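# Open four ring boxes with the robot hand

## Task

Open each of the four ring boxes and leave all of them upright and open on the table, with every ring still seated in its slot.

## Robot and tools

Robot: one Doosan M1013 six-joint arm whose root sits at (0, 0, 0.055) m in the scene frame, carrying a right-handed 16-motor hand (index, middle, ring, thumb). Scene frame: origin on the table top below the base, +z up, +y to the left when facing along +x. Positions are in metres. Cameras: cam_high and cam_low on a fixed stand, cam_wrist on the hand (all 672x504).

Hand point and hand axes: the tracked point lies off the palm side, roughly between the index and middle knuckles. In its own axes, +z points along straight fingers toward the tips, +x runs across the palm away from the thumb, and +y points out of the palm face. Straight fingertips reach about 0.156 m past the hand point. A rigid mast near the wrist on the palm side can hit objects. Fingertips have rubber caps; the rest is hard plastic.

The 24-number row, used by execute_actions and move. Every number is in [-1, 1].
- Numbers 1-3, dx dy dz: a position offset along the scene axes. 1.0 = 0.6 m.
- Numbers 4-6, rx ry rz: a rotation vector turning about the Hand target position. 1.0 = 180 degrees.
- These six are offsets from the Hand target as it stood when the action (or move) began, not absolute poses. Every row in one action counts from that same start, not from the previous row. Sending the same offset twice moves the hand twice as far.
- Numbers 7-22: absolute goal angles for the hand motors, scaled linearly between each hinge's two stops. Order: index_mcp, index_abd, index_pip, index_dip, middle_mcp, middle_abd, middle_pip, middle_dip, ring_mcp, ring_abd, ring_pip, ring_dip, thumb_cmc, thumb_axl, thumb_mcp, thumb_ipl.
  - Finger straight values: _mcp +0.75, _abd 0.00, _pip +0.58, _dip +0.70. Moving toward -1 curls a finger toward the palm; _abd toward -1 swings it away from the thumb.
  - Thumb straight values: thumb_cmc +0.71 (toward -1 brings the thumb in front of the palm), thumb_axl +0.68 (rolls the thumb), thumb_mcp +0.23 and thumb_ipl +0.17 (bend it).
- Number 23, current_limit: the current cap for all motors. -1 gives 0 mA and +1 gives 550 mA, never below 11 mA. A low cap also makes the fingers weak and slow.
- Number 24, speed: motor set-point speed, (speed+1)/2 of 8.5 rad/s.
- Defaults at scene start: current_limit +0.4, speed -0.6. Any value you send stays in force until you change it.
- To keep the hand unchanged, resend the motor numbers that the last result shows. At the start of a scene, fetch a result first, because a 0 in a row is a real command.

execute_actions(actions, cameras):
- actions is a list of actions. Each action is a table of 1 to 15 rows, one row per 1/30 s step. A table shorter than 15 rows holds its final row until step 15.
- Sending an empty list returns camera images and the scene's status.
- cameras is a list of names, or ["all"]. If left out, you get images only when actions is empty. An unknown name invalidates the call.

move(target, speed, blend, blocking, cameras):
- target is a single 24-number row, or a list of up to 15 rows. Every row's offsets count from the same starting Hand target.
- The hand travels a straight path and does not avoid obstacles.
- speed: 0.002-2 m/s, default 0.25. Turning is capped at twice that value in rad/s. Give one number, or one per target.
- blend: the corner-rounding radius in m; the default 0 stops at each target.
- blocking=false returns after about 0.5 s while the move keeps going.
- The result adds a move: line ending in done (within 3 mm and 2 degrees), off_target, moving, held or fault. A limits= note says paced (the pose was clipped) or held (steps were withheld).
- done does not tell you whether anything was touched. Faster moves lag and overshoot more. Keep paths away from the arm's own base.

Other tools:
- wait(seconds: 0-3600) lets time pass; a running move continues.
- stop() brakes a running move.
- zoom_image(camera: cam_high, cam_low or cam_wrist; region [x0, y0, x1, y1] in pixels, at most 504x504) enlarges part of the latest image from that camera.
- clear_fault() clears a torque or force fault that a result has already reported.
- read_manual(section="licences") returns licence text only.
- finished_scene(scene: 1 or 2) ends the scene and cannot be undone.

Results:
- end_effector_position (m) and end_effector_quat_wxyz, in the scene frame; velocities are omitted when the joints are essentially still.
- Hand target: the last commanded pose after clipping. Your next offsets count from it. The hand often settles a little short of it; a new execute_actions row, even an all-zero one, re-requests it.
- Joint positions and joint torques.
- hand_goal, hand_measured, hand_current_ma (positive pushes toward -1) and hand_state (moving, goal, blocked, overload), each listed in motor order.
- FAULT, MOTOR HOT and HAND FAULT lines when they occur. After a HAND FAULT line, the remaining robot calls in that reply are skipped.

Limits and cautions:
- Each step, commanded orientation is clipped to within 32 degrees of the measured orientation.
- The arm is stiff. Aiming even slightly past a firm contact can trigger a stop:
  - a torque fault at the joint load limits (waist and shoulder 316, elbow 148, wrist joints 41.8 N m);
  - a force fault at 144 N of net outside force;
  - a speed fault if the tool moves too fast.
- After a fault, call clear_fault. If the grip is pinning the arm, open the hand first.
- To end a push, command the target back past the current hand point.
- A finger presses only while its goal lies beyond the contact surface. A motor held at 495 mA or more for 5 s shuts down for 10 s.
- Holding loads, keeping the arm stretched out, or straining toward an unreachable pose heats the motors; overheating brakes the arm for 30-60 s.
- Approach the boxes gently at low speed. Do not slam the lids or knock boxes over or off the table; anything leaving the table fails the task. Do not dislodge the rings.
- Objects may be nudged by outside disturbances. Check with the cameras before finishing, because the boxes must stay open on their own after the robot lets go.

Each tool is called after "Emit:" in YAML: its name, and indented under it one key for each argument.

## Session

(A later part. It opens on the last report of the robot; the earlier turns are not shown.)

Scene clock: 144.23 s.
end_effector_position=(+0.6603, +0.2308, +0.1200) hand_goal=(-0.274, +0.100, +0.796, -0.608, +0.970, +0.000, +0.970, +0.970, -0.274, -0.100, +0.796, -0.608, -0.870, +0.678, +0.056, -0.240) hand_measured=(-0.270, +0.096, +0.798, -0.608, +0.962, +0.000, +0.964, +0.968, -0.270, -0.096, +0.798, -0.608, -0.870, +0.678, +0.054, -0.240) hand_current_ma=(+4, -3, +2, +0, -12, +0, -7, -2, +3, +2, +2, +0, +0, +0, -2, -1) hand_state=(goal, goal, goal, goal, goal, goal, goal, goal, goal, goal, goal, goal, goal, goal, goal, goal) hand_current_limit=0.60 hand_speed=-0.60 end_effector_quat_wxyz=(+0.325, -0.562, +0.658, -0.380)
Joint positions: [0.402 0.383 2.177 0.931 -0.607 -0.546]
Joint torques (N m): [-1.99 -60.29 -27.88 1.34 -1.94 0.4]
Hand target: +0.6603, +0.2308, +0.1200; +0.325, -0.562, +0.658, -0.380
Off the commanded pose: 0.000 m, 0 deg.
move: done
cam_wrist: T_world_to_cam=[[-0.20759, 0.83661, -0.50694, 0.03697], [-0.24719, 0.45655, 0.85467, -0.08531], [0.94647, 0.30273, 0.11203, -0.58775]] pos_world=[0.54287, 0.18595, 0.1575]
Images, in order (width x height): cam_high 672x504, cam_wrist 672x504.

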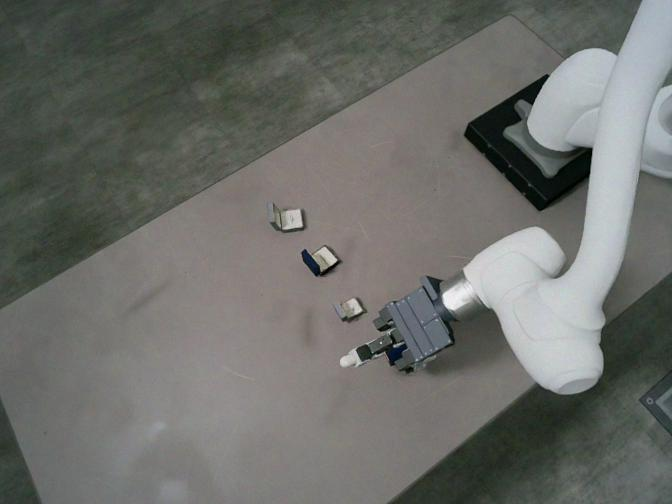

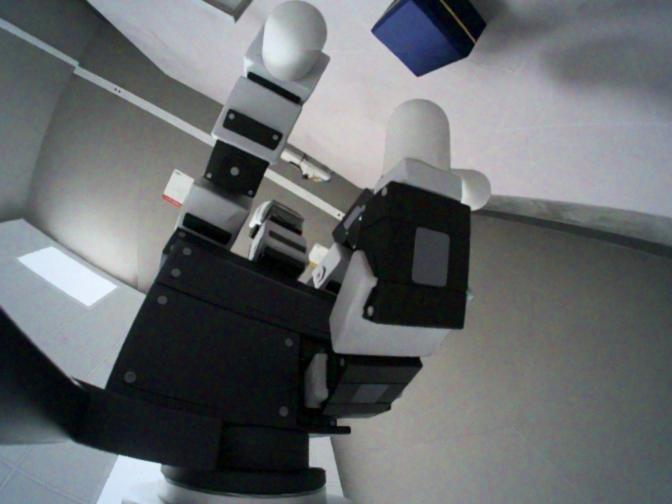

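Emit:
move:
  target:
    - [0.0009,0.0007,-0.08,0,0,-0.0133,-0.274,0.1,0.7956,-0.6087,0.97,0,0.97,0.97,-0.274,-0.1,0.7956,-0.6087,-0.87,0.678,0.055,-0.24,0.6,-0.6]
    - [0.0009,0.0007,-0.155,0,0,-0.0133,-0.274,0.1,0.7956,-0.6087,0.97,0,0.97,0.97,-0.274,-0.1,0.7956,-0.6087,-0.87,0.678,0.055,-0.24,0.6,-0.6]
  speed: [0.12, 0.08]
  blend: [0.01, 0]
  cameras: []

Emit:
execute_actions:
  actions:
    - [[0,0,0,0,0,0,-0.274,-0.04,0.7956,-0.6087,0.97,0,0.97,0.97,-0.274,0.04,0.7956,-0.6087,-0.87,0.678,0.0,-0.24,0.75,-0.9]]
    - [[0,0,0,0,0,0,-0.274,-0.45,0.7956,-0.6087,0.97,0,0.97,0.97,-0.274,0.45,0.7956,-0.6087,-0.8793,0.678,-0.08,-0.257,0.75,-0.9]]
    - [[0,0,0,0,0,0,-0.274,-0.45,0.7956,-0.6087,0.97,0,0.97,0.97,-0.274,0.45,0.7956,-0.6087,-0.8793,0.678,-0.1519,-0.257,0.75,-0.9]]
  cameras: ["cam_wrist"]

Emit:
zoom_image:
  camera: "cam_wrist"
  region: [250, 0, 502, 189]

Scene clock: 152.53 s.
end_effector_position=(+0.6609, +0.2312, +0.0270) hand_goal=(-0.274, +0.100, +0.796, -0.608, +0.970, +0.000, +0.970, +0.970, -0.274, -0.100, +0.796, -0.608, -0.870, +0.678, +0.056, -0.240) hand_measured=(-0.270, +0.096, +0.798, -0.608, +0.962, +0.000, +0.964, +0.968, -0.270, -0.096, +0.798, -0.608, -0.870, +0.678, +0.054, -0.240) hand_current_ma=(+4, -3, +2, +0, -12, +0, -7, -2, +3, +2, +2, +0, +0, +0, -2, -1) hand_state=(goal, goal, goal, goal, goal, goal, goal, goal, goal, goal, goal, goal, goal, goal, goal, goal) hand_current_limit=0.60 hand_speed=-0.60 end_effector_quat_wxyz=(+0.317, -0.549, +0.670, -0.387)
Joint positions: [0.413 0.548 2.19 0.825 -0.741 -0.351]
Joint torques (N m): [-1.52 -68.6 -21.28 1.17 -2.1 0.37]
Hand target: +0.6609, +0.2312, +0.0270; +0.317, -0.549, +0.670, -0.387
Off the commanded pose: 0.000 m, 0 deg.
move: done

Scene clock: 154.23 s.
end_effector_position=(+0.6609, +0.2312, +0.0270) hand_goal=(-0.274, -0.450, +0.796, -0.608, +0.970, +0.000, +0.970, +0.970, -0.274, +0.450, +0.796, -0.608, -0.880, +0.678, -0.152, -0.256) hand_measured=(-0.270, -0.082, +0.798, -0.608, +0.962, +0.000, +0.964, +0.968, -0.272, +0.094, +0.798, -0.608, -0.874, +0.678, -0.148, -0.254) hand_current_ma=(+4, +481, +2, +0, -12, +0, -7, -2, +1, -481, +1, +0, +7, +0, +6, +3) hand_state=(goal, blocked, goal, goal, goal, goal, goal, goal, goal, blocked, goal, goal, goal, goal, goal, goal) hand_current_limit=0.75 hand_speed=-0.90 end_effector_quat_wxyz=(+0.317, -0.549, +0.670, -0.387)
Joint positions: [0.413 0.548 2.19 0.825 -0.741 -0.351]
Joint torques (N m): [-1.39 -68.15 -20.9 1.13 -1.95 0.43]
Hand target: +0.6609, +0.2312, +0.0270; +0.317, -0.549, +0.670, -0.387
Off the commanded pose: 0.000 m, 0 deg.
cam_wrist: T_world_to_cam=[[-0.17241, 0.84456, -0.50694, -0.03553], [-0.22788, 0.46649, 0.85467, -0.02096], [0.9583, 0.26288, 0.11203, -0.57656]] pos_world=[0.54162, 0.19135, 0.0645]

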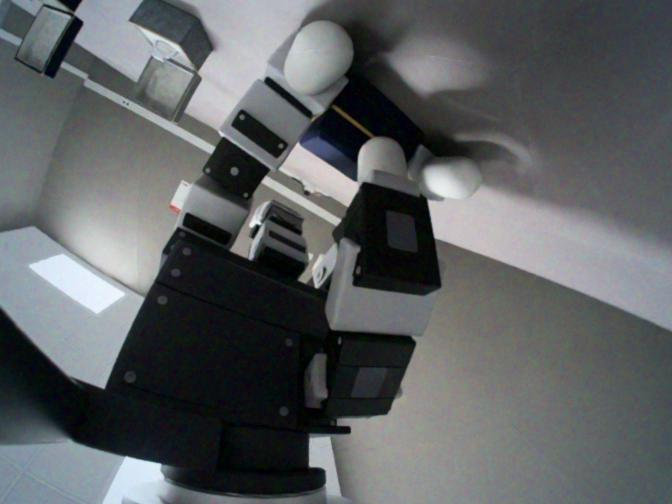

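Scaled by 2.000 from the camera's image (finer frame: 960x720).

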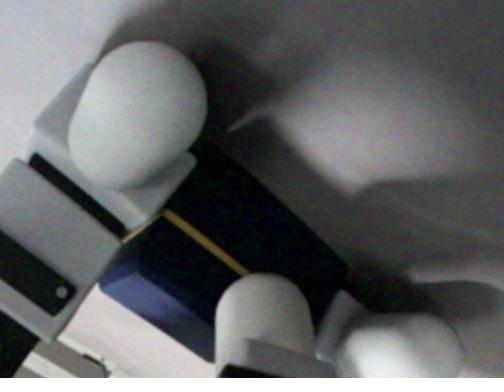

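Clamped firmly with the box flat. Starting the lift.

Emit:
execute_actions:
  actions:
    - [[0,0,0,0,0,0,-0.274,-0.45,0.7956,-0.6087,0.97,0,0.97,0.97,-0.274,0.45,0.7956,-0.6087,-0.8871,0.678,-0.2249,-0.1733,0.75,-0.9]]
    - [[0,0,0,0,0,0,-0.274,-0.45,0.7956,-0.6087,0.97,0,0.97,0.97,-0.274,0.45,0.7956,-0.6087,-0.916,0.678,-0.2672,-0.1882,0.75,-0.9]]
    - [[0,0,0,0,0,0,-0.274,-0.45,0.7956,-0.6087,0.97,0,0.97,0.97,-0.274,0.45,0.7956,-0.6087,-0.9373,0.678,-0.2421,-0.2773,0.75,-0.9]]
    - [[0,0,0,0,0,0,-0.274,-0.45,0.7956,-0.6087,0.97,0,0.97,0.97,-0.274,0.45,0.7956,-0.6087,-0.9604,0.678,-0.2274,-0.3471,0.75,-0.9]]
  cameras: ["cam_wrist"]

Emit:
zoom_image:
  camera: "cam_wrist"
  region: [250, 0, 502, 189]

Scene clock: 157.33 s.
end_effector_position=(+0.6609, +0.2312, +0.0270) hand_goal=(-0.274, -0.450, +0.796, -0.608, +0.970, +0.000, +0.970, +0.970, -0.274, +0.450, +0.796, -0.608, -0.960, +0.678, -0.228, -0.348) hand_measured=(-0.254, -0.082, +0.804, -0.608, +0.962, +0.000, +0.964, +0.968, -0.256, +0.098, +0.804, -0.608, -0.952, +0.684, -0.200, -0.328) hand_current_ma=(+37, +481, +8, +0, -12, +0, -7, -2, +32, -481, +9, +0, +10, +6, +76, +51) hand_state=(blocked, blocked, goal, goal, goal, goal, goal, goal, goal, blocked, goal, goal, goal, goal, blocked, blocked) hand_current_limit=0.75 hand_speed=-0.90 end_effector_quat_wxyz=(+0.317, -0.549, +0.670, -0.387)
Joint positions: [0.413 0.548 2.19 0.825 -0.741 -0.351]
Joint torques (N m): [-1.86 -67.42 -20.74 1.2 -1.78 0.27]
Hand target: +0.6609, +0.2312, +0.0270; +0.317, -0.549, +0.670, -0.387
Off the commanded pose: 0.000 m, 0 deg.
cam_wrist: T_world_to_cam=[[-0.17241, 0.84456, -0.50694, -0.03553], [-0.22788, 0.46649, 0.85467, -0.02096], [0.9583, 0.26288, 0.11203, -0.57656]] pos_world=[0.54162, 0.19135, 0.0645]

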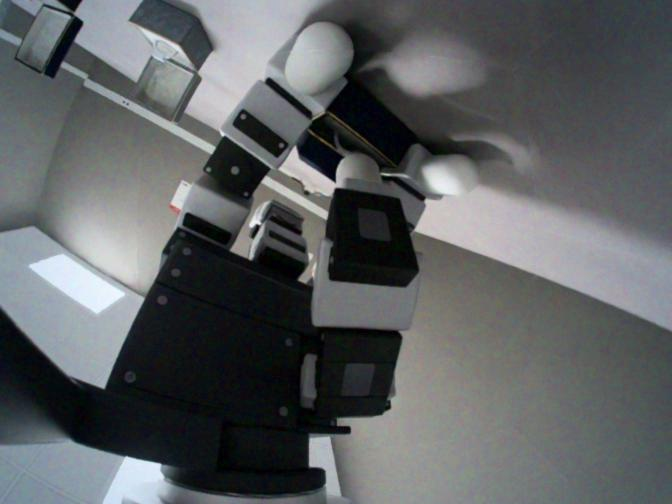

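Scaled by 2.000 from the camera's image (finer frame: 960x720).

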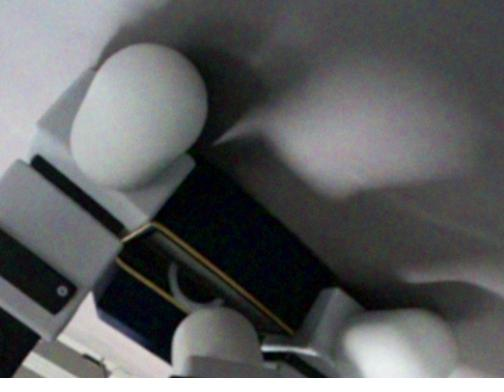

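Emit:
execute_actions:
  actions:
    - [[0,0,0,0,0,0,-0.274,-0.45,0.7956,-0.6087,0.97,0,0.97,0.97,-0.274,0.45,0.7956,-0.6087,-0.9859,0.678,-0.2185,-0.4064,0.75,-0.9]]
    - [[0,0,0,0,0,0,-0.274,-0.45,0.7956,-0.6087,0.97,0,0.97,0.97,-0.274,0.45,0.7956,-0.6087,-1,0.678,-0.2263,-0.4486,0.75,-0.9]]
    - [[0,0,0,0,0,0,-0.274,-0.45,0.7956,-0.6087,0.97,0,0.97,0.97,-0.274,0.45,0.7956,-0.6087,-1,0.678,-0.2415,-0.4877,0.75,-0.9]]
    - [[0,0,0,0,0,0,-0.274,-0.45,0.7956,-0.6087,0.97,0,0.97,0.97,-0.274,0.45,0.7956,-0.6087,-1,0.678,-0.271,-0.503,0.75,-0.9]]
    - [[0,0,0,0,0,0,-0.274,-0.45,0.7956,-0.6087,0.97,0,0.97,0.97,-0.274,0.45,0.7956,-0.6087,-1,0.678,-0.306,-0.5148,0.75,-0.9]]
    - [[0,0,0,0,0,0,-0.274,-0.45,0.7956,-0.6087,0.97,0,0.97,0.97,-0.274,0.45,0.7956,-0.6087,-1,0.678,-0.357,-0.494,0.75,-0.9]]
    - [[0,0,0,0,0,0,-0.274,-0.45,0.7956,-0.6087,0.97,0,0.97,0.97,-0.274,0.45,0.7956,-0.6087,-1,0.678,-0.4117,-0.4692,0.75,-0.9]]
  cameras: ["cam_wrist"]

Emit:
zoom_image:
  camera: "cam_wrist"
  region: [250, 0, 502, 189]

Scene clock: 162.20 s.
end_effector_position=(+0.6609, +0.2312, +0.0270) hand_goal=(-0.274, -0.450, +0.796, -0.608, +0.970, +0.000, +0.970, +0.970, -0.274, +0.450, +0.796, -0.608, -1.000, +0.678, -0.412, -0.470) hand_measured=(-0.264, -0.082, +0.802, -0.608, +0.962, +0.000, +0.964, +0.968, -0.264, +0.100, +0.804, -0.608, -1.000, +0.678, -0.406, -0.470) hand_current_ma=(+13, +481, +6, +0, -12, +0, -7, -2, +13, -481, +8, +0, +0, +0, +9, -1) hand_state=(goal, blocked, goal, goal, goal, goal, goal, goal, goal, blocked, goal, goal, goal, goal, goal, goal) hand_current_limit=0.75 hand_speed=-0.90 end_effector_quat_wxyz=(+0.317, -0.549, +0.670, -0.387)
Joint positions: [0.413 0.548 2.19 0.825 -0.741 -0.351]
Joint torques (N m): [-1.86 -69 -21.37 1.08 -2.11 0.34]
Hand target: +0.6609, +0.2312, +0.0270; +0.317, -0.549, +0.670, -0.387
Off the commanded pose: 0.000 m, 0 deg.
cam_wrist: T_world_to_cam=[[-0.17241, 0.84456, -0.50694, -0.03553], [-0.22788, 0.46649, 0.85467, -0.02096], [0.9583, 0.26288, 0.11203, -0.57656]] pos_world=[0.54162, 0.19135, 0.0645]

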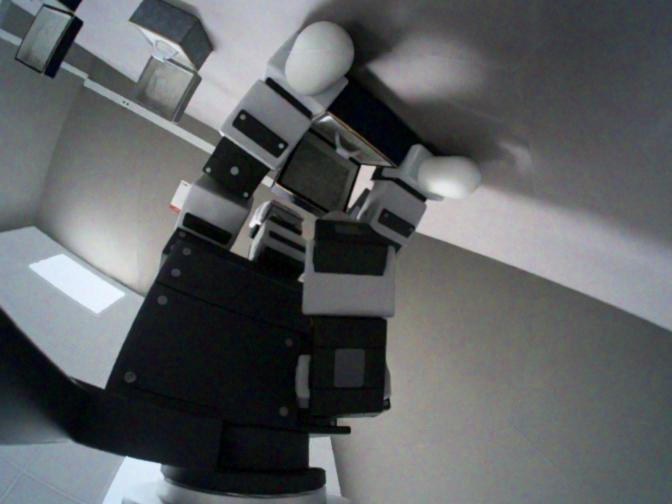

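Scaled by 2.000 from the camera's image (finer frame: 960x720).

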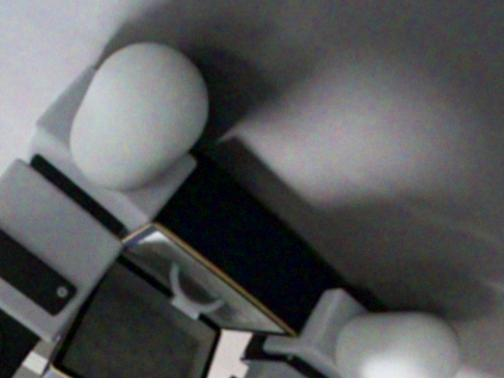

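Emit:
execute_actions:
  actions:
    - [[0,0,0,0,0,0,-0.274,-0.1,0.7956,-0.6087,0.97,0,0.97,0.97,-0.274,0.11,0.7956,-0.6087,-1,0.678,-0.4117,-0.4692,0.75,-0.92]]
    - [[0,0,0,0,0,0,-0.274,0.08,0.7956,-0.6087,0.97,0,0.97,0.97,-0.274,-0.08,0.7956,-0.6087,-1,0.678,-0.4117,-0.4692,0.75,-0.9]]
  cameras: ["cam_wrist"]

Emit:
zoom_image:
  camera: "cam_wrist"
  region: [250, 0, 502, 189]

Scene clock: 164.23 s.
end_effector_position=(+0.6609, +0.2312, +0.0270) hand_goal=(-0.274, +0.080, +0.796, -0.608, +0.970, +0.000, +0.970, +0.970, -0.274, -0.080, +0.796, -0.608, -1.000, +0.678, -0.412, -0.470) hand_measured=(-0.268, +0.076, +0.800, -0.608, +0.962, +0.000, +0.964, +0.968, -0.270, -0.076, +0.800, -0.608, -1.000, +0.678, -0.408, -0.470) hand_current_ma=(+6, -3, +2, +0, -12, +0, -7, -2, +5, +2, +2, +0, +0, +0, +5, -1) hand_state=(goal, goal, goal, goal, goal, goal, goal, goal, goal, goal, goal, goal, goal, goal, goal, goal) hand_current_limit=0.75 hand_speed=-0.90 end_effector_quat_wxyz=(+0.317, -0.549, +0.670, -0.387)
Joint positions: [0.413 0.548 2.19 0.825 -0.741 -0.351]
Joint torques (N m): [-2.07 -68.4 -21.19 1.16 -2.1 0.41]
Hand target: +0.6609, +0.2312, +0.0270; +0.317, -0.549, +0.670, -0.387
Off the commanded pose: 0.000 m, 0 deg.
cam_wrist: T_world_to_cam=[[-0.17241, 0.84456, -0.50694, -0.03553], [-0.22788, 0.46649, 0.85467, -0.02096], [0.9583, 0.26288, 0.11203, -0.57656]] pos_world=[0.54162, 0.19135, 0.0645]

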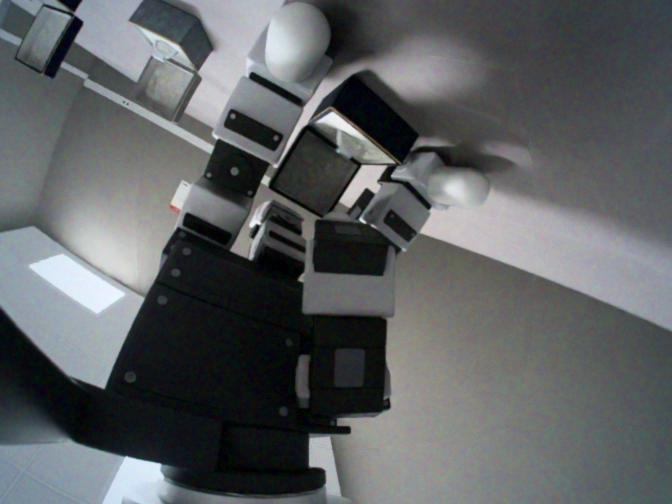

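Scaled by 2.000 from the camera's image (finer frame: 960x720).

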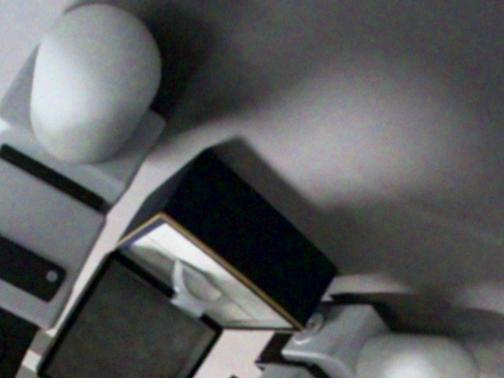

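The last box is open and flat. I raise the hand clear and check all four boxes.

Emit:
move:
  target:
    - [0,0,0.12,0,0,0,-0.274,0.08,0.7956,-0.6087,0.97,0,0.97,0.97,-0.274,-0.08,0.7956,-0.6087,-1,0.678,-0.35,-0.4692,0.5,-0.85]
    - [-0.25,-0.1,0.33,0,0,0,-0.274,0.08,0.7956,-0.6087,0.97,0,0.97,0.97,-0.274,-0.08,0.7956,-0.6087,-1,0.678,-0.35,-0.4692,0.5,-0.85]
  speed: [0.06, 0.25]
  blend: [0.015, 0]
  cameras: ["cam_high","cam_low"]

Emit:
zoom_image:
  camera: "cam_high"
  region: [250, 190, 430, 390]

Emit:
zoom_image:
  camera: "cam_low"
  region: [360, 270, 480, 380]

Scene clock: 167.50 s.
end_effector_position=(+0.5109, +0.1712, +0.2250) hand_goal=(-0.274, +0.080, +0.796, -0.608, +0.970, +0.000, +0.970, +0.970, -0.274, -0.080, +0.796, -0.608, -1.000, +0.678, -0.350, -0.470) hand_measured=(-0.272, +0.076, +0.798, -0.608, +0.962, +0.000, +0.964, +0.968, -0.272, -0.076, +0.798, -0.608, -1.000, +0.678, -0.350, -0.470) hand_current_ma=(+3, -3, +2, +0, -12, +0, -7, -2, +2, +2, +2, +0, +0, +0, +0, -1) hand_state=(goal, goal, goal, goal, goal, goal, goal, goal, goal, goal, goal, goal, goal, goal, goal, goal) hand_current_limit=0.50 hand_speed=-0.85 end_effector_quat_wxyz=(+0.317, -0.549, +0.670, -0.387)
Joint positions: [0.428 -0.003 2.387 1.25 -0.563 -0.863]
Joint torques (N m): [-2.46 -29.08 -33.22 0.69 -1.56 0.34]
Hand target: +0.5109, +0.1712, +0.2250; +0.317, -0.549, +0.670, -0.387
Off the commanded pose: 0.000 m, 0 deg.
move: done

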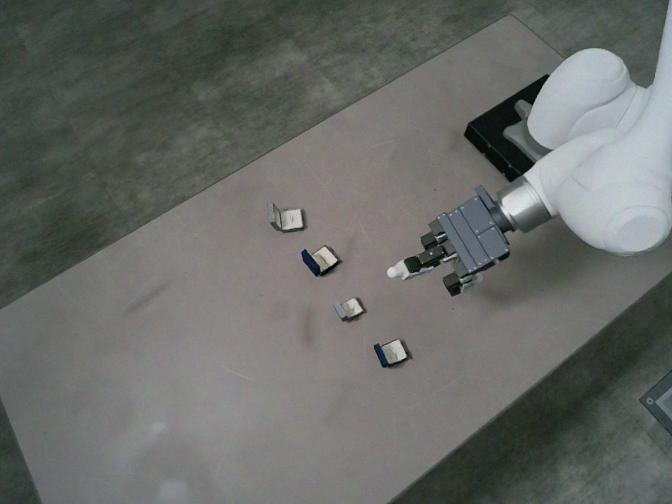

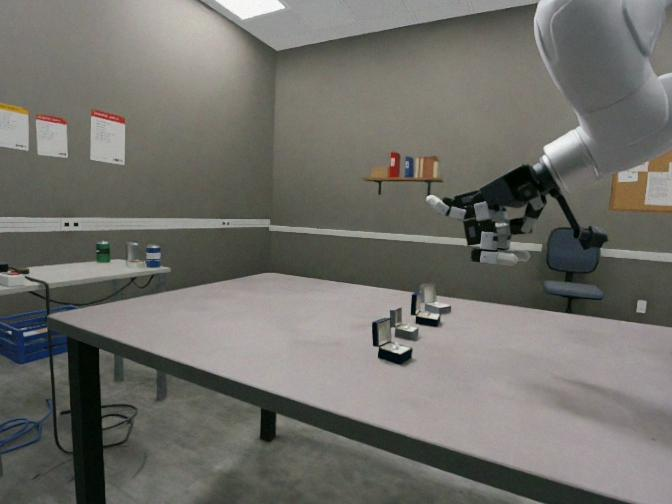

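Scaled by 2.520.

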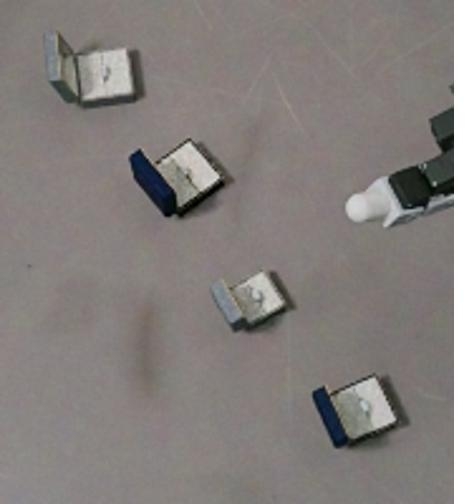

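Scaled by 4.200.

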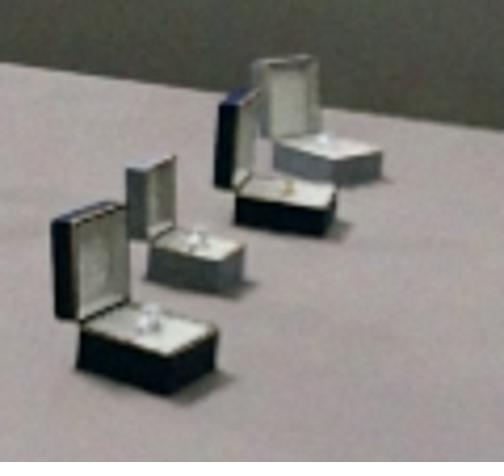

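All four boxes stand open with their rings in their slots, so I am ending the scene.

Emit:
finished_scene:
  scene: 2

The scene is finished: the task was done.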